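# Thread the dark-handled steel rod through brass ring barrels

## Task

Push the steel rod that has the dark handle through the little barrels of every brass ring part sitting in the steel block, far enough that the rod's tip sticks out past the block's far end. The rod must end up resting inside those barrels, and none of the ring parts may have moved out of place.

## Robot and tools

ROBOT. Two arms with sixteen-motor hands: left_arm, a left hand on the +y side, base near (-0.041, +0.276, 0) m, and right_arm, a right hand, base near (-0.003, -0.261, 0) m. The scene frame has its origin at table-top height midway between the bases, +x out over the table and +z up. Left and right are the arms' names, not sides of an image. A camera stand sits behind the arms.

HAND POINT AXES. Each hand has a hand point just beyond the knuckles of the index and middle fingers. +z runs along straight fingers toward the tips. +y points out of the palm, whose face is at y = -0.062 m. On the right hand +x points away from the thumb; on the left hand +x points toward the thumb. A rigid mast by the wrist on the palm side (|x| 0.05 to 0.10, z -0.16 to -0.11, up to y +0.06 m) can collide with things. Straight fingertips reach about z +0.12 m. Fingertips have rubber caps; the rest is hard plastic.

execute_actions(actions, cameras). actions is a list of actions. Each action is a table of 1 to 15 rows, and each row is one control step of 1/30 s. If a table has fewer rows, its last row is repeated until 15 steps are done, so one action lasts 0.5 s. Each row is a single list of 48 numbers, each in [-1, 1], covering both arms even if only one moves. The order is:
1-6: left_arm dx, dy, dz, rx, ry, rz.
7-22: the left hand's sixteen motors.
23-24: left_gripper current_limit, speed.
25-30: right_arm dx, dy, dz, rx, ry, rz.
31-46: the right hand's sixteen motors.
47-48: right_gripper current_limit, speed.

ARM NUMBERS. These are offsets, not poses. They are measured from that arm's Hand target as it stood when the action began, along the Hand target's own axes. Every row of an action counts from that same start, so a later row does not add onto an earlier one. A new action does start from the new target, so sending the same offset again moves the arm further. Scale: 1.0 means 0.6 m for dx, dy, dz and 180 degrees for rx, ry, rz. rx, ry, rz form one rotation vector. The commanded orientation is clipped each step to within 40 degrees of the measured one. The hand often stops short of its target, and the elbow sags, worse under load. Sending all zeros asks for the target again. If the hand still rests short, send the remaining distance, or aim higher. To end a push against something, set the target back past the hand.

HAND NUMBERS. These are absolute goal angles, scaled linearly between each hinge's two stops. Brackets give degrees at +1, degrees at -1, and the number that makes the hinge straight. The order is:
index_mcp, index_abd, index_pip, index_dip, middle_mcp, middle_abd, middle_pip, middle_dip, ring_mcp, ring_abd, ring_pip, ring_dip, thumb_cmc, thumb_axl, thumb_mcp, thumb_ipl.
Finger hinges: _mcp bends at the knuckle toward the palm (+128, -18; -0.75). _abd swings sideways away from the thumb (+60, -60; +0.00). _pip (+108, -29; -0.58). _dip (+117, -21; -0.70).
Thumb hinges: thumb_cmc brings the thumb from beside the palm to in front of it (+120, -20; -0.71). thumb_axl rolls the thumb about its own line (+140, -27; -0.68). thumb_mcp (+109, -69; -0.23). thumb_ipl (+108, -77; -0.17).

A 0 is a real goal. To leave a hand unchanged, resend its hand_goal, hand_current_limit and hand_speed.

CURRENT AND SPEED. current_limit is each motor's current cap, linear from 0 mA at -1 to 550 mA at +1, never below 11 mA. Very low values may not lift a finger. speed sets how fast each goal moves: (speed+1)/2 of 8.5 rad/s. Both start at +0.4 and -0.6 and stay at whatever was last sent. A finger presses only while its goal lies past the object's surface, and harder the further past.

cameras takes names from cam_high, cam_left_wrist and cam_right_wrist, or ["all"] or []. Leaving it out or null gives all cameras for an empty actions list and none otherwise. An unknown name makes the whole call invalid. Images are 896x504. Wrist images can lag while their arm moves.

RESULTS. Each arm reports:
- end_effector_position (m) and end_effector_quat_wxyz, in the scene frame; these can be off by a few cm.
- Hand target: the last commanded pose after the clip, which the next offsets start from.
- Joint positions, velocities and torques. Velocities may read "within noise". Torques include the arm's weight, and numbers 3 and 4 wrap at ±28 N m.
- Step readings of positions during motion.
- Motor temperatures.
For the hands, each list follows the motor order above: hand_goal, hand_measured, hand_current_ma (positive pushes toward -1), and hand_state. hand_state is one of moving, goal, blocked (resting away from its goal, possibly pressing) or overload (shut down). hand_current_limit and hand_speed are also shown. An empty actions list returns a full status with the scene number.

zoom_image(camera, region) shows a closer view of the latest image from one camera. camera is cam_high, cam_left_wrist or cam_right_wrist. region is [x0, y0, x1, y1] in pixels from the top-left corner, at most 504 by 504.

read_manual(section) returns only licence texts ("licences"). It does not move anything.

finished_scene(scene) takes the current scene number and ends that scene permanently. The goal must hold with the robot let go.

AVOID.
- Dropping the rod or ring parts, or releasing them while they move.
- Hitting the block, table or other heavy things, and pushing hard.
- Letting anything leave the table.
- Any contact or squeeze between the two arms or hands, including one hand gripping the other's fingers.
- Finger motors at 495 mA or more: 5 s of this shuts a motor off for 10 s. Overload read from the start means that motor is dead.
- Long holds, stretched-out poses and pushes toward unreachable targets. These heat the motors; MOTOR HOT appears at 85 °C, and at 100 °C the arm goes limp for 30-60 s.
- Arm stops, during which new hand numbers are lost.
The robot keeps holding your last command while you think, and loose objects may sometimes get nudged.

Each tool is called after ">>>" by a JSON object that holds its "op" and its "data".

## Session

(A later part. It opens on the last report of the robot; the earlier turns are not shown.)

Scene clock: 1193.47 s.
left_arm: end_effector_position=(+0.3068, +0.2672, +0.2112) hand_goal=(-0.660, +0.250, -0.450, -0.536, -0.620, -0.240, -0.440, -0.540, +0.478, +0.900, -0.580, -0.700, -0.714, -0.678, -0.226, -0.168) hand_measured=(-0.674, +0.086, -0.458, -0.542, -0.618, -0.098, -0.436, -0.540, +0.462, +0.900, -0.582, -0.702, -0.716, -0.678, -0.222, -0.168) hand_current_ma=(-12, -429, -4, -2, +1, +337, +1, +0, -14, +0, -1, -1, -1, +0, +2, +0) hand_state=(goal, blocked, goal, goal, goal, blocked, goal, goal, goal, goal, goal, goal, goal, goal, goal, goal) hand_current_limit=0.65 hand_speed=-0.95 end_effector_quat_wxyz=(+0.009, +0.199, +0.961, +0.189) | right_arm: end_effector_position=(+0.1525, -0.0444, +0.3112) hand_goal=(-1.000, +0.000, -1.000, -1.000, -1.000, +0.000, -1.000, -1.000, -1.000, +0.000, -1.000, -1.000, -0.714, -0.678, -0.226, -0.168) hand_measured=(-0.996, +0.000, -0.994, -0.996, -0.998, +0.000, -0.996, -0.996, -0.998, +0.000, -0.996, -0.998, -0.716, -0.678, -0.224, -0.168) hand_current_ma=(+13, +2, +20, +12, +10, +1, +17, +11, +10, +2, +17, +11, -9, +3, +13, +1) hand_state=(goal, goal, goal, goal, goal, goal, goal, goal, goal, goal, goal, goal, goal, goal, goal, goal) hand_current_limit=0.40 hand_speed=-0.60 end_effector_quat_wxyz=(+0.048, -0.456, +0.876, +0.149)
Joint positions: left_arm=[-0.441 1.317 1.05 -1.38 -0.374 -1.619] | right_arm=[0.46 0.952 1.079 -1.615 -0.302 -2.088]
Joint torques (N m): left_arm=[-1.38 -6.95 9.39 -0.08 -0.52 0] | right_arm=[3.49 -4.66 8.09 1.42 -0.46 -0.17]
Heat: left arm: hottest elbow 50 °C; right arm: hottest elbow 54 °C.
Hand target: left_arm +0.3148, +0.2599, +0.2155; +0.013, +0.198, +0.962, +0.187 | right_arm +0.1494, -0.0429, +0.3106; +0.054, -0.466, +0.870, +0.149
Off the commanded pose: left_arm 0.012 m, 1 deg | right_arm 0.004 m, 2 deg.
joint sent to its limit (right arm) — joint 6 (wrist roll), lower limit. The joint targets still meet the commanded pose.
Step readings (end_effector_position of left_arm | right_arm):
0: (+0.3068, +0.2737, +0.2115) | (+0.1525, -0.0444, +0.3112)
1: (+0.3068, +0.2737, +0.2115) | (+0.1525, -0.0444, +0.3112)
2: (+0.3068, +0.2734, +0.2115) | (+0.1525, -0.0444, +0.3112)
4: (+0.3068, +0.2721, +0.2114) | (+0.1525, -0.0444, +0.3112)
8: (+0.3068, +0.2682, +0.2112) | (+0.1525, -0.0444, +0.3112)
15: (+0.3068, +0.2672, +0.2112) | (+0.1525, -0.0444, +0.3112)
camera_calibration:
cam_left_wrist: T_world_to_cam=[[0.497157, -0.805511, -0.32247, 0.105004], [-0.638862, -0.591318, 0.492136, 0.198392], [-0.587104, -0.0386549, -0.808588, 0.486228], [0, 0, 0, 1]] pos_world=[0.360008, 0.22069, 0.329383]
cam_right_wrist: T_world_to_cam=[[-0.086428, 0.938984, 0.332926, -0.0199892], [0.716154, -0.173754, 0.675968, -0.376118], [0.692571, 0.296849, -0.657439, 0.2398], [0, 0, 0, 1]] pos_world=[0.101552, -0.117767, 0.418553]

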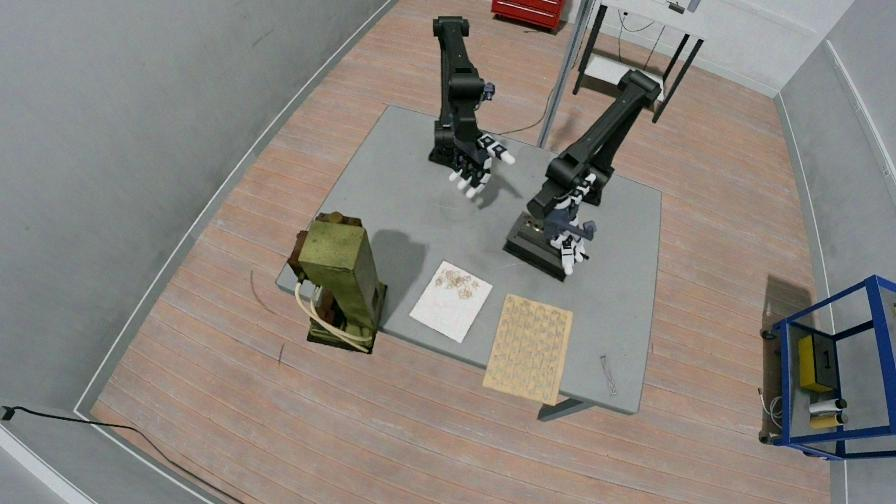

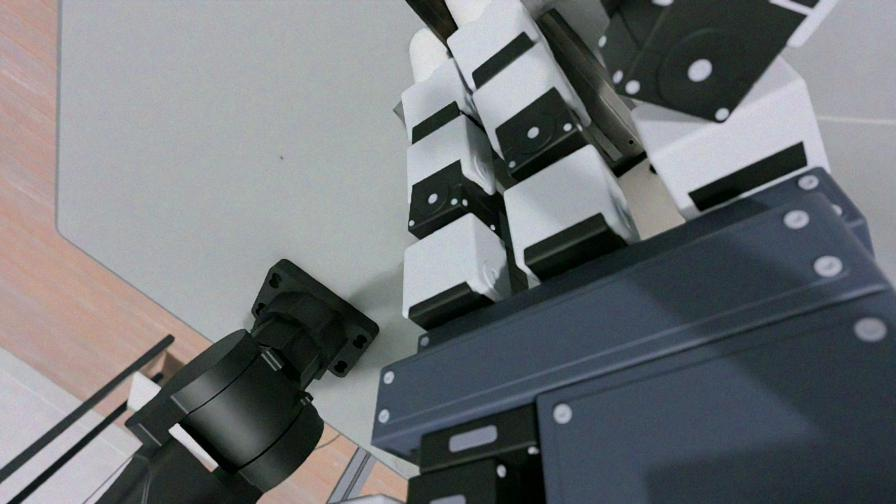

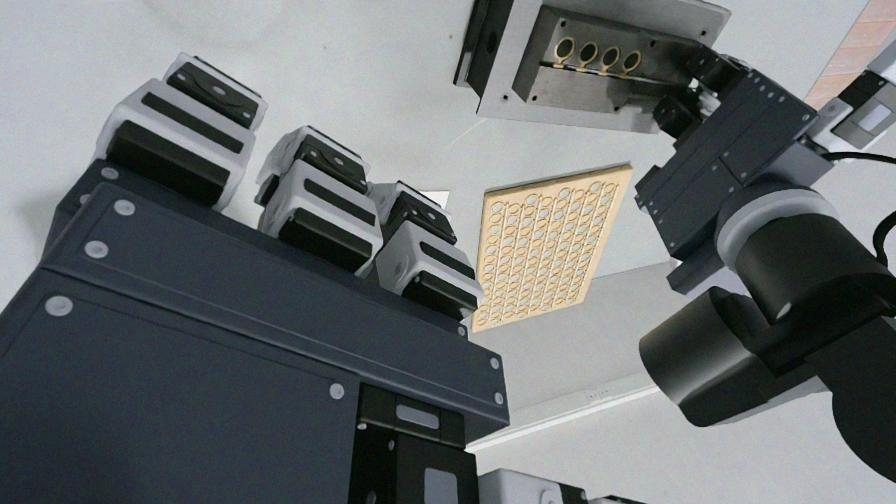

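>>> {"op": "execute_actions", "data": {"actions": [[[-0.0040,-0.0104,-0.0043,0,-0.0008,0.002,-0.66,0.25,-0.45,-0.535,-0.62,-0.24,-0.44,-0.54,0.479,0.9,-0.58,-0.7,-0.714,-0.678,-0.226,-0.168,0.65,-0.95,0,0,0,0,0,0,-1,0,-1,-1,-1,0,-1,-1,-1,0,-1,-1,-0.714,-0.678,-0.226,-0.168,0.4,-0.6]]], "cameras": ["cam_right_wrist","cam_high"]}}

>>> {"op": "zoom_image", "data": {"camera": "cam_right_wrist", "region": [546, 54, 596, 82]}}

>>> {"op": "zoom_image", "data": {"camera": "cam_right_wrist", "region": [628, 66, 718, 116]}}

>>> {"op": "zoom_image", "data": {"camera": "cam_high", "region": [535, 215, 610, 290]}}

Scene clock: 1196.03 s.
left_arm: end_effector_position=(+0.3053, +0.2616, +0.2102) hand_goal=(-0.660, +0.250, -0.450, -0.536, -0.620, -0.240, -0.440, -0.540, +0.478, +0.900, -0.580, -0.700, -0.714, -0.678, -0.226, -0.168) hand_measured=(-0.674, +0.086, -0.458, -0.542, -0.614, -0.100, -0.440, -0.542, +0.462, +0.900, -0.582, -0.702, -0.716, -0.678, -0.222, -0.168) hand_current_ma=(-12, -429, -5, -2, +2, +332, +0, +0, -14, +0, -1, -1, -1, +0, +2, +0) hand_state=(goal, blocked, goal, goal, goal, blocked, goal, goal, goal, goal, goal, goal, goal, goal, goal, goal) hand_current_limit=0.65 hand_speed=-0.95 end_effector_quat_wxyz=(+0.008, +0.203, +0.961, +0.190) | right_arm: end_effector_position=(+0.1525, -0.0444, +0.3112) hand_goal=(-1.000, +0.000, -1.000, -1.000, -1.000, +0.000, -1.000, -1.000, -1.000, +0.000, -1.000, -1.000, -0.714, -0.678, -0.226, -0.168) hand_measured=(-0.996, +0.000, -0.994, -0.996, -0.998, +0.000, -0.996, -0.996, -0.998, +0.000, -0.996, -0.998, -0.716, -0.678, -0.224, -0.168) hand_current_ma=(+13, +2, +20, +12, +10, +1, +17, +11, +10, +2, +17, +11, -9, +3, +13, +1) hand_state=(goal, goal, goal, goal, goal, goal, goal, goal, goal, goal, goal, goal, goal, goal, goal, goal) hand_current_limit=0.40 hand_speed=-0.60 end_effector_quat_wxyz=(+0.048, -0.456, +0.876, +0.149)
Joint positions: left_arm=[-0.458 1.321 1.05 -1.383 -0.374 -1.63] | right_arm=[0.46 0.952 1.079 -1.615 -0.302 -2.088]
Joint torques (N m): left_arm=[-1.32 -7 9.77 -0.1 -0.46 -0.06] | right_arm=[3.25 -4.37 7.92 1.68 -0.44 -0.18]
Heat: left arm: hottest elbow 50 °C; right arm: hottest elbow 54 °C.
Hand target: left_arm +0.3145, +0.2527, +0.2155; +0.014, +0.201, +0.962, +0.187 | right_arm +0.1494, -0.0429, +0.3106; +0.054, -0.466, +0.870, +0.149
Off the commanded pose: left_arm 0.014 m, 1 deg | right_arm 0.004 m, 2 deg.
joint sent to its limit (right arm) — joint 6 (wrist roll), lower limit. The joint targets still meet the commanded pose.
Step readings (end_effector_position of left_arm | right_arm):
0: (+0.3068, +0.2672, +0.2112) | (+0.1525, -0.0444, +0.3112)
1: (+0.3068, +0.2672, +0.2112) | (+0.1525, -0.0444, +0.3112)
2: (+0.3067, +0.2670, +0.2111) | (+0.1525, -0.0444, +0.3112)
4: (+0.3065, +0.2658, +0.2109) | (+0.1525, -0.0444, +0.3112)
8: (+0.3059, +0.2622, +0.2101) | (+0.1525, -0.0444, +0.3112)
15: (+0.3054, +0.2616, +0.2102) | (+0.1525, -0.0444, +0.3112)
camera_calibration:
cam_right_wrist: T_world_to_cam=[[-0.086428, 0.938984, 0.332926, -0.0199892], [0.716154, -0.173754, 0.675968, -0.376118], [0.692571, 0.296849, -0.657439, 0.2398], [0, 0, 0, 1]] pos_world=[0.101552, -0.117767, 0.418553]
Images, in order (width x height): cam_high 896x504, cam_right_wrist 896x504.

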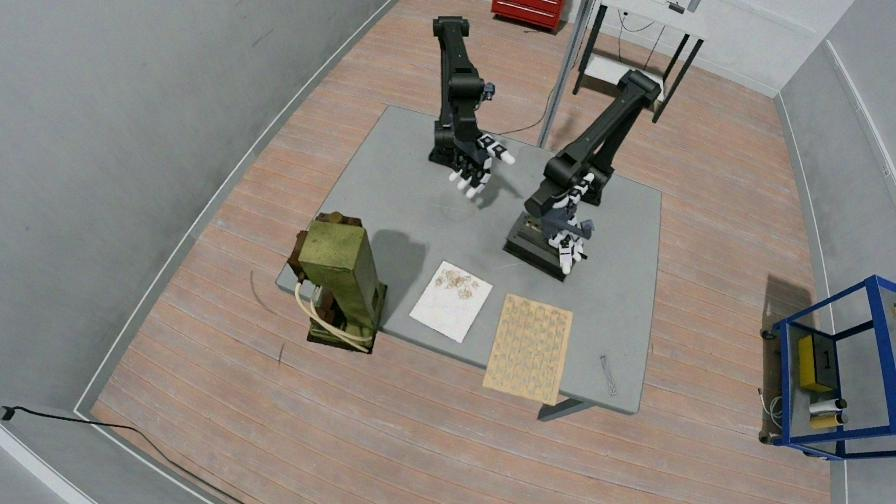

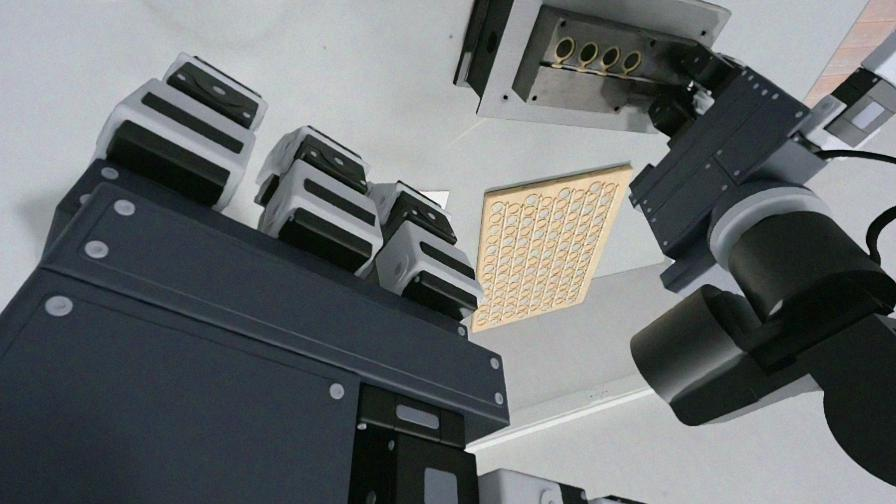

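Scaled by 10.080 from the camera's 896x504 image, which has a finer 1280x720 frame.

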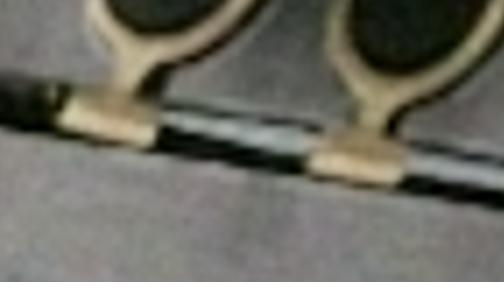

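Scaled by 5.600 from the camera's 896x504 image, which has a finer 1280x720 frame.

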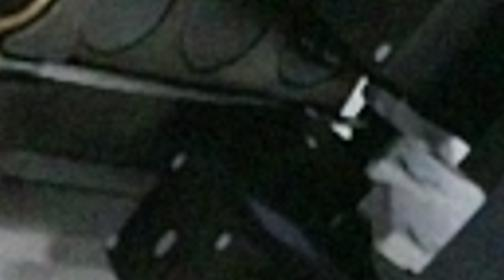

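Scaled by 6.720 from the camera's 896x504 image, which has a finer 1280x720 frame.

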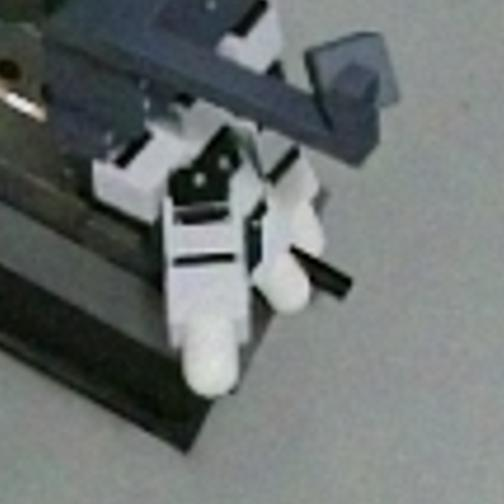

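>>> {"op": "zoom_image", "data": {"camera": "cam_right_wrist", "region": [548, 56, 576, 72]}}

Scaled by 18.000 from the camera's 896x504 image, which has a finer 1280x720 frame.

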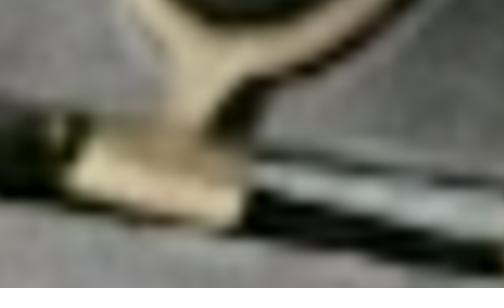

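>>> {"op": "execute_actions", "data": {"actions": [[[-0.0030,-0.0085,-0.0033,0,-0.0008,0.002,-0.66,0.25,-0.45,-0.535,-0.62,-0.24,-0.44,-0.54,0.479,0.9,-0.58,-0.7,-0.714,-0.678,-0.226,-0.168,0.65,-0.95,0,0,0,0,0,0,-1,0,-1,-1,-1,0,-1,-1,-1,0,-1,-1,-0.714,-0.678,-0.226,-0.168,0.4,-0.6]]], "cameras": ["cam_right_wrist","cam_high"]}}

>>> {"op": "zoom_image", "data": {"camera": "cam_right_wrist", "region": [546, 54, 596, 82]}}

>>> {"op": "zoom_image", "data": {"camera": "cam_right_wrist", "region": [548, 56, 576, 72]}}

>>> {"op": "zoom_image", "data": {"camera": "cam_right_wrist", "region": [628, 66, 718, 116]}}

>>> {"op": "zoom_image", "data": {"camera": "cam_high", "region": [535, 215, 610, 290]}}

Scene clock: 1198.67 s.
left_arm: end_effector_position=(+0.3052, +0.2566, +0.2106) hand_goal=(-0.660, +0.250, -0.450, -0.536, -0.620, -0.240, -0.440, -0.540, +0.478, +0.900, -0.580, -0.700, -0.714, -0.678, -0.226, -0.168) hand_measured=(-0.674, +0.086, -0.458, -0.542, -0.614, -0.100, -0.440, -0.542, +0.462, +0.900, -0.582, -0.702, -0.716, -0.678, -0.222, -0.168) hand_current_ma=(-11, -429, -5, -2, +4, +331, +0, +0, -14, +0, -1, -1, -1, +0, +2, +0) hand_state=(goal, blocked, goal, goal, goal, blocked, goal, goal, goal, goal, goal, goal, goal, goal, goal, goal) hand_current_limit=0.65 hand_speed=-0.95 end_effector_quat_wxyz=(+0.009, +0.205, +0.960, +0.191) | right_arm: end_effector_position=(+0.1525, -0.0444, +0.3112) hand_goal=(-1.000, +0.000, -1.000, -1.000, -1.000, +0.000, -1.000, -1.000, -1.000, +0.000, -1.000, -1.000, -0.714, -0.678, -0.226, -0.168) hand_measured=(-0.996, +0.000, -0.994, -0.996, -0.998, +0.000, -0.996, -0.996, -0.998, +0.000, -0.996, -0.998, -0.716, -0.678, -0.224, -0.168) hand_current_ma=(+13, +2, +20, +12, +10, +1, +17, +11, +10, +2, +17, +11, -9, +3, +13, +1) hand_state=(goal, goal, goal, goal, goal, goal, goal, goal, goal, goal, goal, goal, goal, goal, goal, goal) hand_current_limit=0.40 hand_speed=-0.60 end_effector_quat_wxyz=(+0.048, -0.456, +0.876, +0.149)
Joint positions: left_arm=[-0.472 1.325 1.054 -1.387 -0.375 -1.64] | right_arm=[0.46 0.952 1.079 -1.615 -0.302 -2.088]
Joint torques (N m): left_arm=[-1.49 -7.3 9.72 -0.03 -0.4 -0.02] | right_arm=[2.96 -5.07 7.97 1.57 -0.47 -0.11]
Heat: left arm: hottest elbow 50 °C; right arm: hottest elbow 54 °C.
Hand target: left_arm +0.3140, +0.2471, +0.2153; +0.014, +0.204, +0.961, +0.186 | right_arm +0.1494, -0.0429, +0.3106; +0.054, -0.466, +0.870, +0.149
Off the commanded pose: left_arm 0.014 m, 1 deg | right_arm 0.004 m, 2 deg.
joint sent to its limit (right arm) — joint 6 (wrist roll), lower limit. The joint targets still meet the commanded pose.
Step readings (end_effector_position of left_arm | right_arm):
0: (+0.3053, +0.2616, +0.2102) | (+0.1525, -0.0444, +0.3112)
1: (+0.3053, +0.2616, +0.2101) | (+0.1525, -0.0444, +0.3112)
2: (+0.3053, +0.2614, +0.2102) | (+0.1525, -0.0444, +0.3112)
4: (+0.3056, +0.2605, +0.2105) | (+0.1525, -0.0444, +0.3112)
8: (+0.3055, +0.2572, +0.2105) | (+0.1525, -0.0444, +0.3112)
15: (+0.3053, +0.2566, +0.2106) | (+0.1525, -0.0444, +0.3112)
camera_calibration:
cam_right_wrist: T_world_to_cam=[[-0.086428, 0.938984, 0.332926, -0.0199892], [0.716154, -0.173754, 0.675968, -0.376118], [0.692571, 0.296849, -0.657439, 0.2398], [0, 0, 0, 1]] pos_world=[0.101552, -0.117767, 0.418553]
Images, in order (width x height): cam_high 896x504, cam_right_wrist 896x504.

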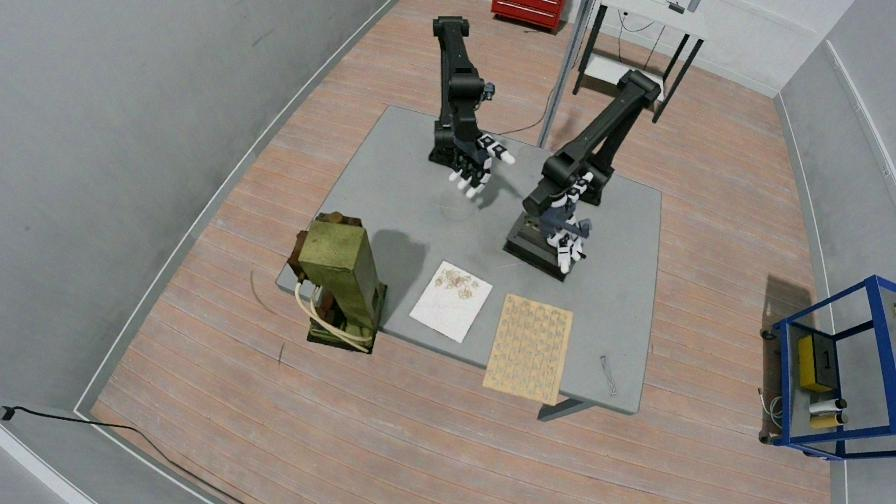

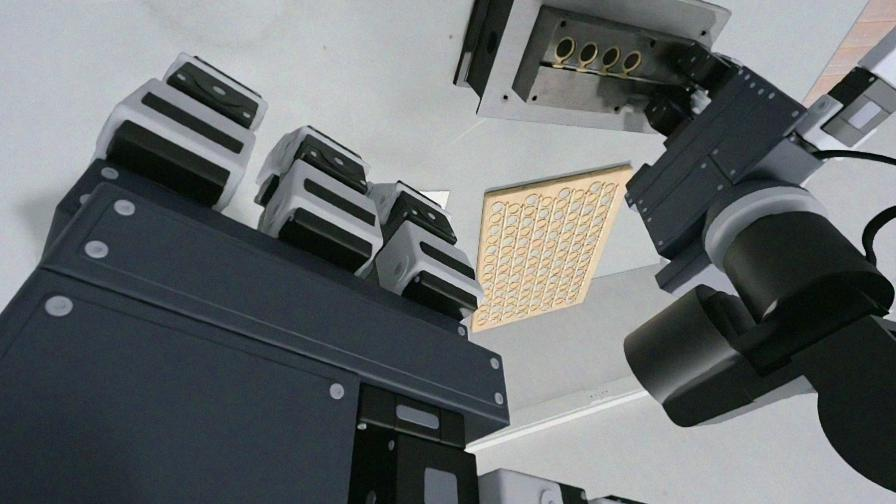

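Scaled by 10.080 from the camera's 896x504 image, which has a finer 1280x720 frame.

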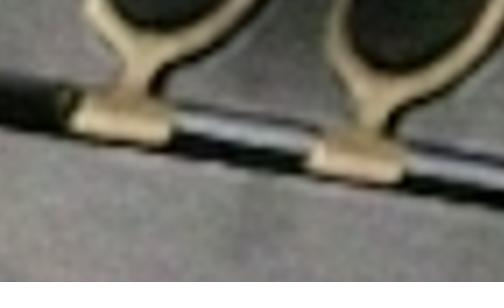

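Scaled by 18.000 from the camera's 896x504 image, which has a finer 1280x720 frame.

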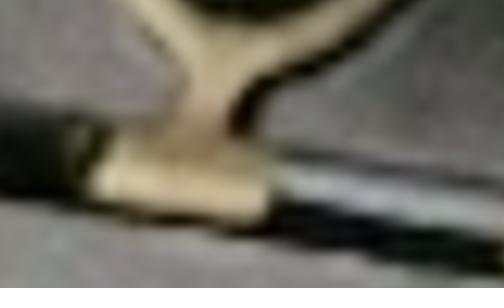

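Scaled by 5.600 from the camera's 896x504 image, which has a finer 1280x720 frame.

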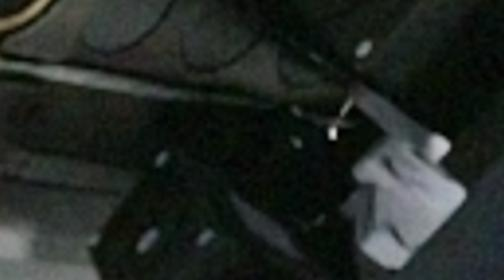

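Scaled by 6.720 from the camera's 896x504 image, which has a finer 1280x720 frame.

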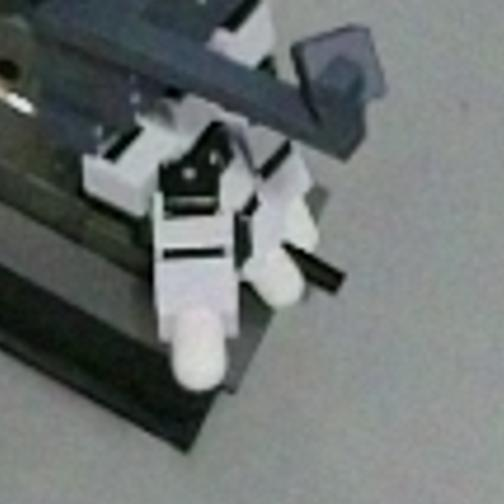

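>>> {"op": "execute_actions", "data": {"actions": [[[-0.0035,-0.0104,-0.0040,0,-0.0008,0.002,-0.66,0.25,-0.45,-0.535,-0.62,-0.24,-0.44,-0.54,0.479,0.9,-0.58,-0.7,-0.714,-0.678,-0.226,-0.168,0.65,-0.95,0,0,0,0,0,0,-1,0,-1,-1,-1,0,-1,-1,-1,0,-1,-1,-0.714,-0.678,-0.226,-0.168,0.4,-0.6]]], "cameras": ["cam_right_wrist","cam_high"]}}

>>> {"op": "zoom_image", "data": {"camera": "cam_right_wrist", "region": [532, 50, 588, 82]}}

>>> {"op": "zoom_image", "data": {"camera": "cam_right_wrist", "region": [628, 66, 718, 116]}}

>>> {"op": "zoom_image", "data": {"camera": "cam_high", "region": [535, 215, 610, 290]}}

Scene clock: 1199.93 s.
left_arm: end_effector_position=(+0.3044, +0.2540, +0.2109) hand_goal=(-0.660, +0.250, -0.450, -0.536, -0.620, -0.240, -0.440, -0.540, +0.478, +0.900, -0.580, -0.700, -0.714, -0.678, -0.226, -0.168) hand_measured=(-0.666, +0.086, -0.458, -0.542, -0.604, -0.102, -0.440, -0.542, +0.462, +0.900, -0.582, -0.702, -0.716, -0.678, -0.222, -0.168) hand_current_ma=(-3, -429, -5, -2, +15, +323, +0, -1, -14, +0, -1, -1, -1, +0, +2, +0) hand_state=(goal, blocked, goal, goal, goal, blocked, goal, goal, goal, goal, goal, goal, goal, goal, goal, goal) hand_current_limit=0.65 hand_speed=-0.95 end_effector_quat_wxyz=(+0.007, +0.206, +0.959, +0.194) | right_arm: end_effector_position=(+0.1525, -0.0444, +0.3112) hand_goal=(-1.000, +0.000, -1.000, -1.000, -1.000, +0.000, -1.000, -1.000, -1.000, +0.000, -1.000, -1.000, -0.714, -0.678, -0.226, -0.168) hand_measured=(-0.996, +0.000, -0.994, -0.996, -0.998, +0.000, -0.996, -0.996, -0.998, +0.000, -0.996, -0.998, -0.716, -0.678, -0.224, -0.168) hand_current_ma=(+13, +2, +20, +12, +10, +1, +17, +11, +10, +2, +17, +11, -9, +3, +13, +1) hand_state=(goal, goal, goal, goal, goal, goal, goal, goal, goal, goal, goal, goal, goal, goal, goal, goal) hand_current_limit=0.40 hand_speed=-0.60 end_effector_quat_wxyz=(+0.048, -0.456, +0.876, +0.149)
Joint positions: left_arm=[-0.482 1.33 1.057 -1.393 -0.38 -1.649] | right_arm=[0.46 0.952 1.079 -1.615 -0.302 -2.088]
Joint torques (N m): left_arm=[-2.84 -7.47 9.77 0.01 -0.1 -0.09] | right_arm=[3.55 -4.78 8.01 1.51 -0.45 -0.17]
Heat: left arm: hottest elbow 51 °C; right arm: hottest elbow 54 °C.
Hand target: left_arm +0.3132, +0.2401, +0.2152; +0.015, +0.208, +0.960, +0.186 | right_arm +0.1494, -0.0429, +0.3106; +0.054, -0.466, +0.870, +0.149
Off the commanded pose: left_arm 0.017 m, 1 deg | right_arm 0.004 m, 2 deg.
joint sent to its limit (right arm) — joint 6 (wrist roll), lower limit. The joint targets still meet the commanded pose.
Step readings (end_effector_position of left_arm | right_arm):
0: (+0.3052, +0.2566, +0.2106) | (+0.1525, -0.0444, +0.3112)
1: (+0.3052, +0.2566, +0.2106) | (+0.1525, -0.0444, +0.3112)
2: (+0.3050, +0.2564, +0.2106) | (+0.1525, -0.0444, +0.3112)
4: (+0.3051, +0.2557, +0.2108) | (+0.1525, -0.0444, +0.3112)
8: (+0.3048, +0.2542, +0.2108) | (+0.1525, -0.0444, +0.3112)
15: (+0.3046, +0.2541, +0.2108) | (+0.1525, -0.0444, +0.3112)
camera_calibration:
cam_right_wrist: T_world_to_cam=[[-0.086428, 0.938984, 0.332926, -0.0199892], [0.716154, -0.173754, 0.675968, -0.376118], [0.692571, 0.296849, -0.657439, 0.2398], [0, 0, 0, 1]] pos_world=[0.101552, -0.117767, 0.418553]
Images, in order (width x height): cam_high 896x504, cam_right_wrist 896x504.

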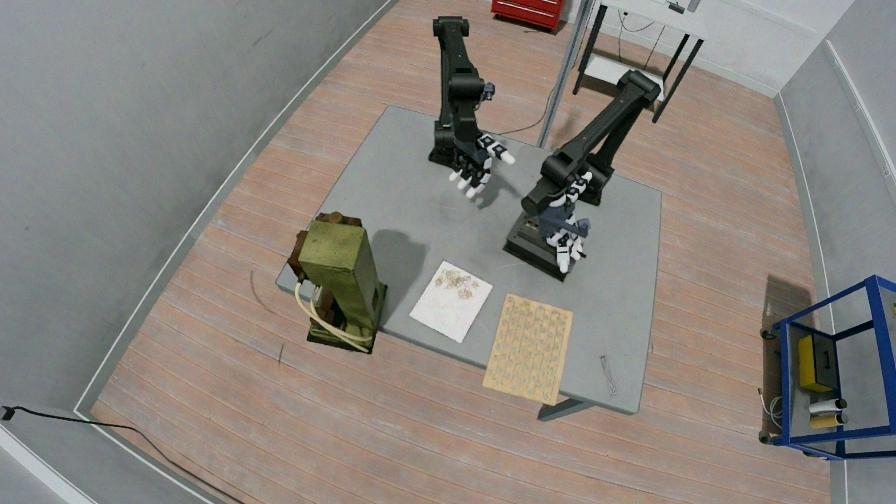

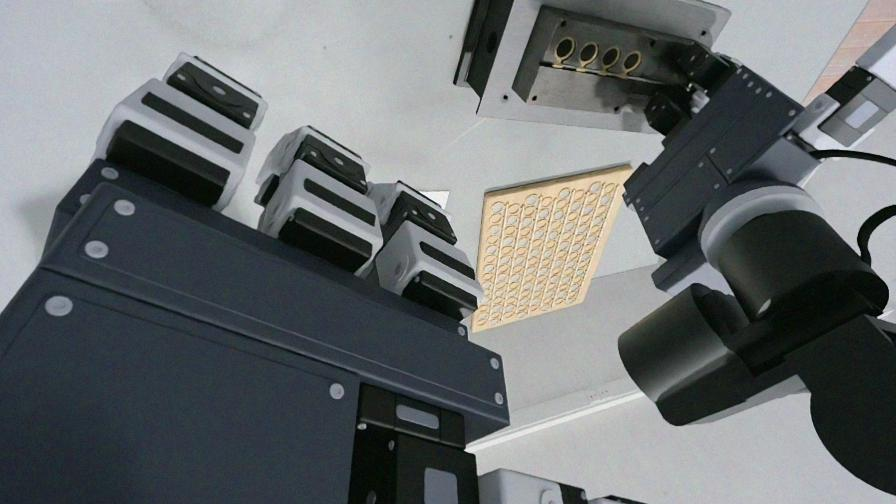

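Scaled by 9.000 from the camera's 896x504 image, which has a finer 1280x720 frame.

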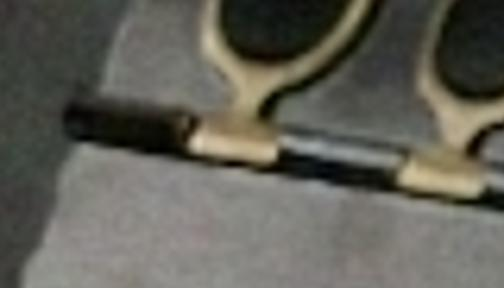

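Scaled by 5.600 from the camera's 896x504 image, which has a finer 1280x720 frame.

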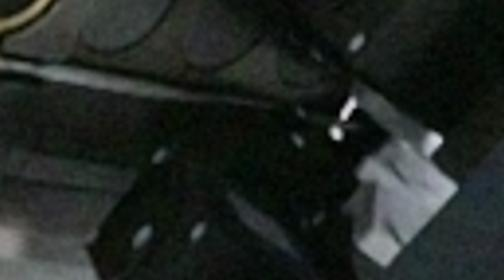

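Scaled by 6.720 from the camera's 896x504 image, which has a finer 1280x720 frame.

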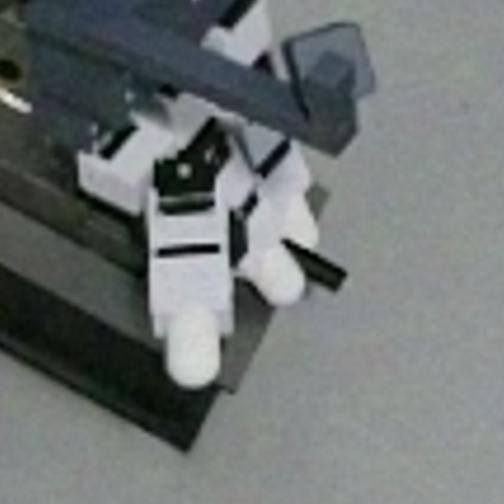

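>>> {"op": "execute_actions", "data": {"actions": [], "cameras": ["cam_left_wrist"]}}

>>> {"op": "zoom_image", "data": {"camera": "cam_left_wrist", "region": [380, 0, 680, 180]}}

Scene clock: 1201.03 s.
left_arm: end_effector_position=(+0.3044, +0.2540, +0.2107) hand_goal=(-0.660, +0.250, -0.450, -0.536, -0.620, -0.240, -0.440, -0.540, +0.478, +0.900, -0.580, -0.700, -0.714, -0.678, -0.226, -0.168) hand_measured=(-0.666, +0.086, -0.458, -0.542, -0.604, -0.102, -0.440, -0.542, +0.462, +0.900, -0.582, -0.702, -0.716, -0.678, -0.222, -0.168) hand_current_ma=(-3, -429, -5, -2, +15, +323, +0, -1, -14, +0, -1, -1, -1, +0, +2, +0) hand_state=(goal, blocked, goal, goal, goal, blocked, goal, goal, goal, goal, goal, goal, goal, goal, goal, goal) hand_current_limit=0.65 hand_speed=-0.95 end_effector_quat_wxyz=(+0.007, +0.206, +0.959, +0.194) | right_arm: end_effector_position=(+0.1525, -0.0444, +0.3112) hand_goal=(-1.000, +0.000, -1.000, -1.000, -1.000, +0.000, -1.000, -1.000, -1.000, +0.000, -1.000, -1.000, -0.714, -0.678, -0.226, -0.168) hand_measured=(-0.996, +0.000, -0.994, -0.996, -0.998, +0.000, -0.996, -0.996, -0.998, +0.000, -0.996, -0.998, -0.716, -0.678, -0.224, -0.168) hand_current_ma=(+13, +2, +20, +12, +10, +1, +17, +11, +10, +2, +17, +11, -9, +3, +13, +1) hand_state=(goal, goal, goal, goal, goal, goal, goal, goal, goal, goal, goal, goal, goal, goal, goal, goal) hand_current_limit=0.40 hand_speed=-0.60 end_effector_quat_wxyz=(+0.048, -0.456, +0.876, +0.149)
Joint positions: left_arm=[-0.482 1.33 1.057 -1.393 -0.38 -1.649] | right_arm=[0.46 0.952 1.079 -1.615 -0.302 -2.088]
Joint velocities: within noise
Joint torques (N m): left_arm=[-2.32 -6.95 9.95 -0.06 -0.09 -0.05] | right_arm=[3.37 -4.84 8.08 1.58 -0.44 -0.08]
Motor temperatures (°C): left_arm=[27 31 51 24 29 25] | right_arm=[28 23 54 25 24 27]
Heat: left arm: hottest elbow 51 °C; right arm: hottest elbow 54 °C.
Hand target: left_arm +0.3132, +0.2401, +0.2151; +0.015, +0.208, +0.960, +0.186 | right_arm +0.1494, -0.0429, +0.3106; +0.054, -0.466, +0.870, +0.149
Off the commanded pose: left_arm 0.017 m, 1 deg | right_arm 0.004 m, 2 deg.
camera_calibration:
cam_left_wrist: T_world_to_cam=[[0.485148, -0.808299, -0.333591, 0.102073], [-0.64506, -0.588384, 0.487546, 0.191377], [-0.590363, -0.0213463, -0.806855, 0.480161], [0, 0, 0, 1]] pos_world=[0.357398, 0.205359, 0.328166]
Images, in order (width x height): cam_left_wrist 896x504.

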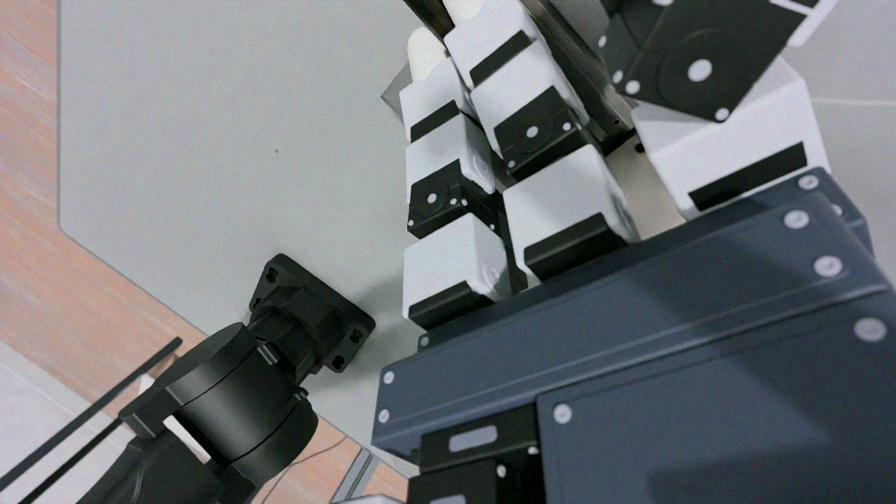

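Scaled by 1.680 from the camera's 896x504 image, which has a finer 1280x720 frame.

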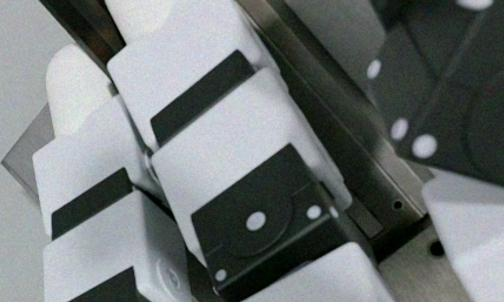

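>>> {"op": "execute_actions", "data": {"actions": [[[0.0019,0.0091,0.0037,0,0,0,-0.66,0.10,-0.45,-0.535,-0.62,-0.115,-0.44,-0.54,0.479,0.9,-0.58,-0.7,-0.714,-0.678,-0.226,-0.168,0.65,-0.95,0,0,0,0,0,0,-1,0,-1,-1,-1,0,-1,-1,-1,0,-1,-1,-0.714,-0.678,-0.226,-0.168,0.4,-0.6]]], "cameras": ["cam_right_wrist","cam_high"]}}

>>> {"op": "zoom_image", "data": {"camera": "cam_right_wrist", "region": [540, 48, 640, 104]}}

>>> {"op": "zoom_image", "data": {"camera": "cam_right_wrist", "region": [628, 66, 718, 116]}}

>>> {"op": "zoom_image", "data": {"camera": "cam_high", "region": [535, 215, 610, 290]}}

Scene clock: 1206.87 s.
left_arm: end_effector_position=(+0.3044, +0.2540, +0.2107) hand_goal=(-0.660, +0.100, -0.450, -0.536, -0.620, -0.116, -0.440, -0.540, +0.478, +0.900, -0.580, -0.700, -0.714, -0.678, -0.226, -0.168) hand_measured=(-0.666, +0.078, -0.458, -0.542, -0.602, -0.096, -0.438, -0.542, +0.462, +0.900, -0.582, -0.702, -0.716, -0.678, -0.222, -0.168) hand_current_ma=(-3, -34, -5, -2, +20, +16, +2, -1, -14, +0, -1, -1, -1, +0, +2, +0) hand_state=(goal, moving, goal, goal, goal, blocked, moving, goal, goal, goal, goal, goal, goal, goal, goal, goal) hand_current_limit=0.65 hand_speed=-0.95 end_effector_quat_wxyz=(+0.007, +0.206, +0.959, +0.194) | right_arm: end_effector_position=(+0.1525, -0.0444, +0.3112) hand_goal=(-1.000, +0.000, -1.000, -1.000, -1.000, +0.000, -1.000, -1.000, -1.000, +0.000, -1.000, -1.000, -0.714, -0.678, -0.226, -0.168) hand_measured=(-0.996, +0.000, -0.994, -0.996, -0.998, +0.000, -0.996, -0.996, -0.998, +0.000, -0.996, -0.998, -0.716, -0.678, -0.224, -0.168) hand_current_ma=(+13, +2, +20, +12, +10, +1, +17, +11, +10, +2, +17, +11, -9, +3, +13, +1) hand_state=(goal, goal, goal, goal, goal, goal, goal, goal, goal, goal, goal, goal, goal, goal, goal, goal) hand_current_limit=0.40 hand_speed=-0.60 end_effector_quat_wxyz=(+0.048, -0.456, +0.876, +0.149)
Joint positions: left_arm=[-0.482 1.33 1.057 -1.393 -0.38 -1.649] | right_arm=[0.46 0.952 1.079 -1.615 -0.302 -2.088]
Joint torques (N m): left_arm=[-1.49 -7.41 9.35 0.28 -0.18 0.11] | right_arm=[3.19 -4.89 7.71 1.48 -0.47 -0.16]
Heat: left arm: hottest elbow 52 °C; right arm: hottest elbow 54 °C.
Hand target: left_arm +0.3146, +0.2459, +0.2151; +0.015, +0.208, +0.960, +0.186 | right_arm +0.1494, -0.0429, +0.3106; +0.054, -0.466, +0.870, +0.149
Off the commanded pose: left_arm 0.014 m, 1 deg | right_arm 0.004 m, 2 deg.
joint sent to its limit (right arm) — joint 6 (wrist roll), lower limit. The joint targets still meet the commanded pose.
Step readings (end_effector_position of left_arm | right_arm):
0: (+0.3044, +0.2540, +0.2107) | (+0.1525, -0.0444, +0.3112)
1: (+0.3044, +0.2540, +0.2107) | (+0.1525, -0.0444, +0.3112)
2: (+0.3044, +0.2540, +0.2107) | (+0.1525, -0.0444, +0.3112)
4: (+0.3044, +0.2540, +0.2107) | (+0.1525, -0.0444, +0.3112)
8: (+0.3044, +0.2540, +0.2107) | (+0.1525, -0.0444, +0.3112)
15: (+0.3044, +0.2540, +0.2107) | (+0.1525, -0.0444, +0.3112)
camera_calibration:
cam_right_wrist: T_world_to_cam=[[-0.086428, 0.938984, 0.332926, -0.0199892], [0.716154, -0.173754, 0.675968, -0.376118], [0.692571, 0.296849, -0.657439, 0.2398], [0, 0, 0, 1]] pos_world=[0.101552, -0.117767, 0.418553]
Images, in order (width x height): cam_high 896x504, cam_right_wrist 896x504.

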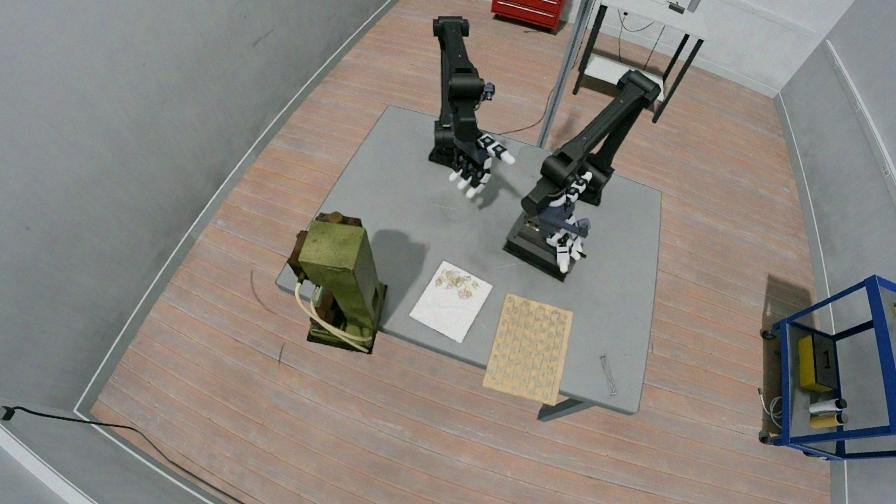

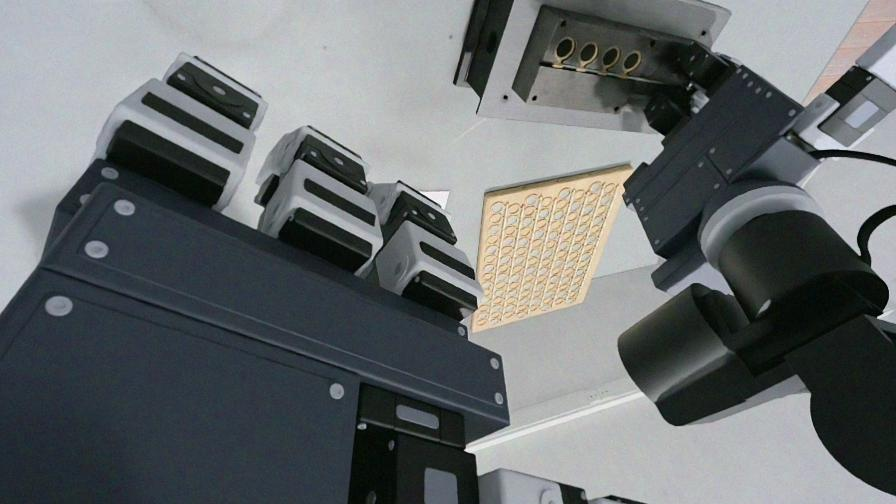

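Scaled by 5.040 from the camera's 896x504 image, which has a finer 1280x720 frame.

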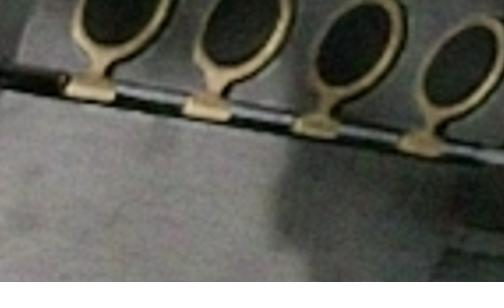

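Scaled by 5.600 from the camera's 896x504 image, which has a finer 1280x720 frame.

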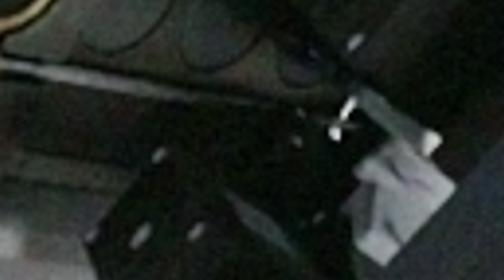

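Scaled by 6.720 from the camera's 896x504 image, which has a finer 1280x720 frame.

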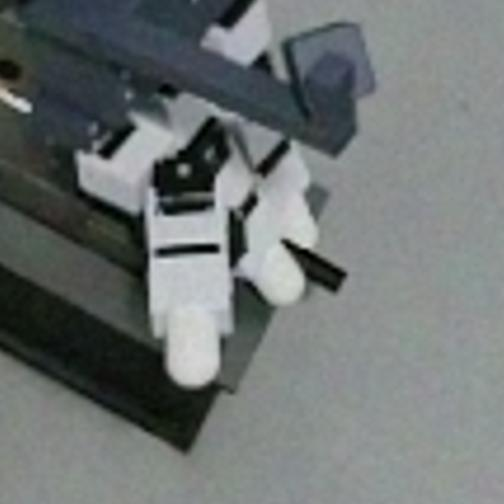

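>>> {"op": "execute_actions", "data": {"actions": [[[0.0031,0.0152,0.006,0.0218,-0.0043,-0.0005,-0.66,0.09,-0.45,-0.535,-0.62,-0.105,-0.44,-0.54,0.479,0.9,-0.58,-0.7,-0.714,-0.678,-0.226,-0.168,0.65,-0.95,0,0,0,0,0,0,-1,0,-1,-1,-1,0,-1,-1,-1,0,-1,-1,-0.714,-0.678,-0.226,-0.168,0.4,-0.6]]], "cameras": ["cam_right_wrist","cam_high"]}}

>>> {"op": "zoom_image", "data": {"camera": "cam_right_wrist", "region": [540, 48, 640, 104]}}

>>> {"op": "zoom_image", "data": {"camera": "cam_right_wrist", "region": [628, 66, 718, 116]}}

>>> {"op": "zoom_image", "data": {"camera": "cam_high", "region": [535, 215, 610, 290]}}

Scene clock: 1208.47 s.
left_arm: end_effector_position=(+0.3065, +0.2603, +0.2060) hand_goal=(-0.660, +0.090, -0.450, -0.536, -0.620, -0.106, -0.440, -0.540, +0.478, +0.900, -0.580, -0.700, -0.714, -0.678, -0.226, -0.168) hand_measured=(-0.656, +0.072, -0.448, -0.538, -0.596, -0.092, -0.428, -0.538, +0.462, +0.900, -0.582, -0.702, -0.716, -0.678, -0.222, -0.168) hand_current_ma=(+2, -13, +0, -1, +28, +8, +9, +0, -14, +0, -1, -1, -1, +0, +2, +0) hand_state=(goal, goal, goal, goal, blocked, goal, goal, goal, goal, goal, goal, goal, goal, goal, goal, goal) hand_current_limit=0.65 hand_speed=-0.95 end_effector_quat_wxyz=(-0.003, +0.209, +0.964, +0.162) | right_arm: end_effector_position=(+0.1525, -0.0444, +0.3112) hand_goal=(-1.000, +0.000, -1.000, -1.000, -1.000, +0.000, -1.000, -1.000, -1.000, +0.000, -1.000, -1.000, -0.714, -0.678, -0.226, -0.168) hand_measured=(-0.996, +0.000, -0.994, -0.996, -0.998, +0.000, -0.996, -0.996, -0.998, +0.000, -0.996, -0.998, -0.716, -0.678, -0.224, -0.168) hand_current_ma=(+13, +2, +20, +12, +10, +1, +17, +11, +10, +2, +17, +11, -9, +3, +13, +1) hand_state=(goal, goal, goal, goal, goal, goal, goal, goal, goal, goal, goal, goal, goal, goal, goal, goal) hand_current_limit=0.40 hand_speed=-0.60 end_effector_quat_wxyz=(+0.048, -0.456, +0.876, +0.149)
Joint positions: left_arm=[-0.438 1.323 1.063 -1.393 -0.316 -1.597] | right_arm=[0.46 0.952 1.079 -1.615 -0.302 -2.088]
Joint torques (N m): left_arm=[-0.5 -9.17 9.36 0.32 -0.08 0.18] | right_arm=[3.31 -4.48 7.83 1.55 -0.47 -0.19]
Heat: left arm: hottest elbow 52 °C; right arm: hottest elbow 54 °C.
Hand target: left_arm +0.3168, +0.2556, +0.2152; +0.014, +0.209, +0.966, +0.152 | right_arm +0.1494, -0.0429, +0.3106; +0.054, -0.466, +0.870, +0.149
Off the commanded pose: left_arm 0.015 m, 2 deg | right_arm 0.004 m, 2 deg.
joint sent to its limit (right arm) — joint 6 (wrist roll), lower limit. The joint targets still meet the commanded pose.
Step readings (end_effector_position of left_arm | right_arm):
0: (+0.3044, +0.2540, +0.2107) | (+0.1525, -0.0444, +0.3112)
1: (+0.3042, +0.2537, +0.2104) | (+0.1525, -0.0444, +0.3112)
2: (+0.3041, +0.2536, +0.2094) | (+0.1525, -0.0444, +0.3112)
4: (+0.3047, +0.2549, +0.2077) | (+0.1525, -0.0444, +0.3112)
8: (+0.3055, +0.2597, +0.2068) | (+0.1525, -0.0444, +0.3112)
15: (+0.3063, +0.2604, +0.2061) | (+0.1525, -0.0444, +0.3112)
camera_calibration:
cam_right_wrist: T_world_to_cam=[[-0.086428, 0.938984, 0.332926, -0.0199892], [0.716154, -0.173754, 0.675968, -0.376118], [0.692571, 0.296849, -0.657439, 0.2398], [0, 0, 0, 1]] pos_world=[0.101552, -0.117767, 0.418553]
Images, in order (width x height): cam_high 896x504, cam_right_wrist 896x504.

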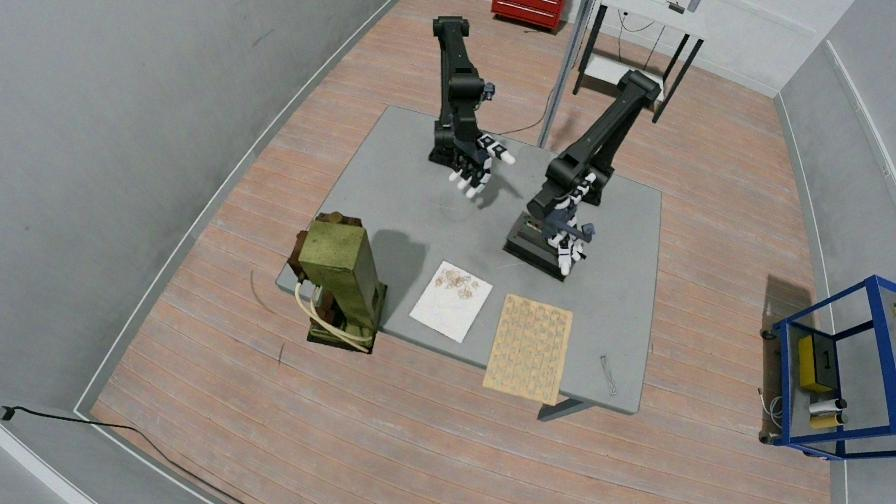

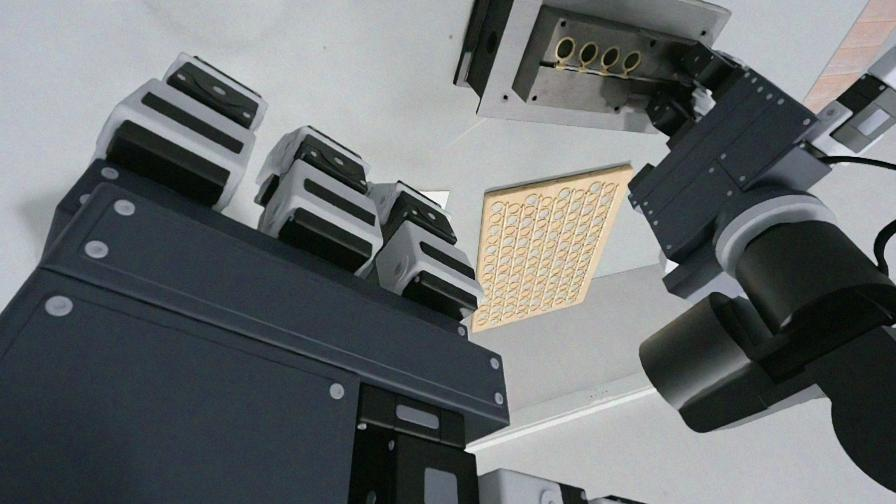

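Scaled by 5.040 from the camera's 896x504 image, which has a finer 1280x720 frame.

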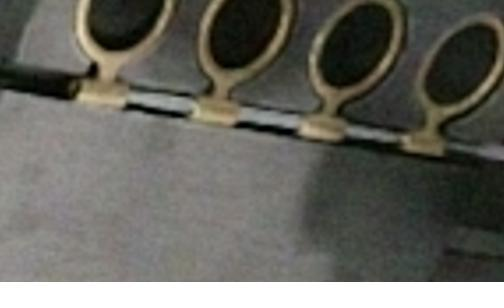

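Scaled by 5.600 from the camera's 896x504 image, which has a finer 1280x720 frame.

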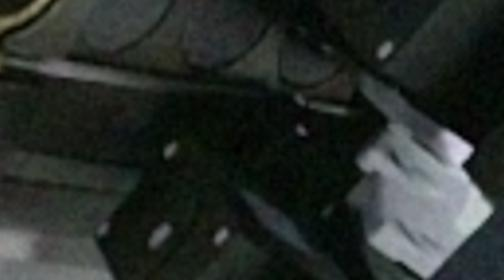

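Scaled by 6.720 from the camera's 896x504 image, which has a finer 1280x720 frame.

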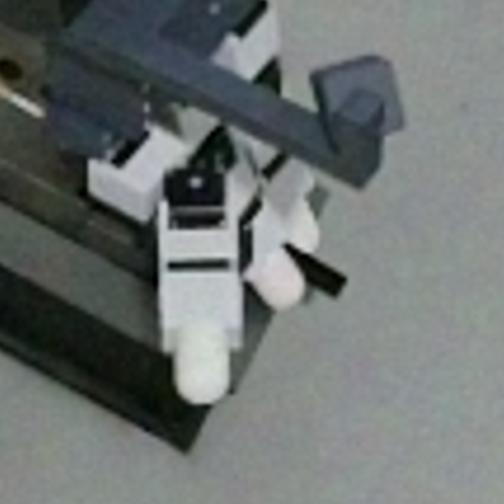

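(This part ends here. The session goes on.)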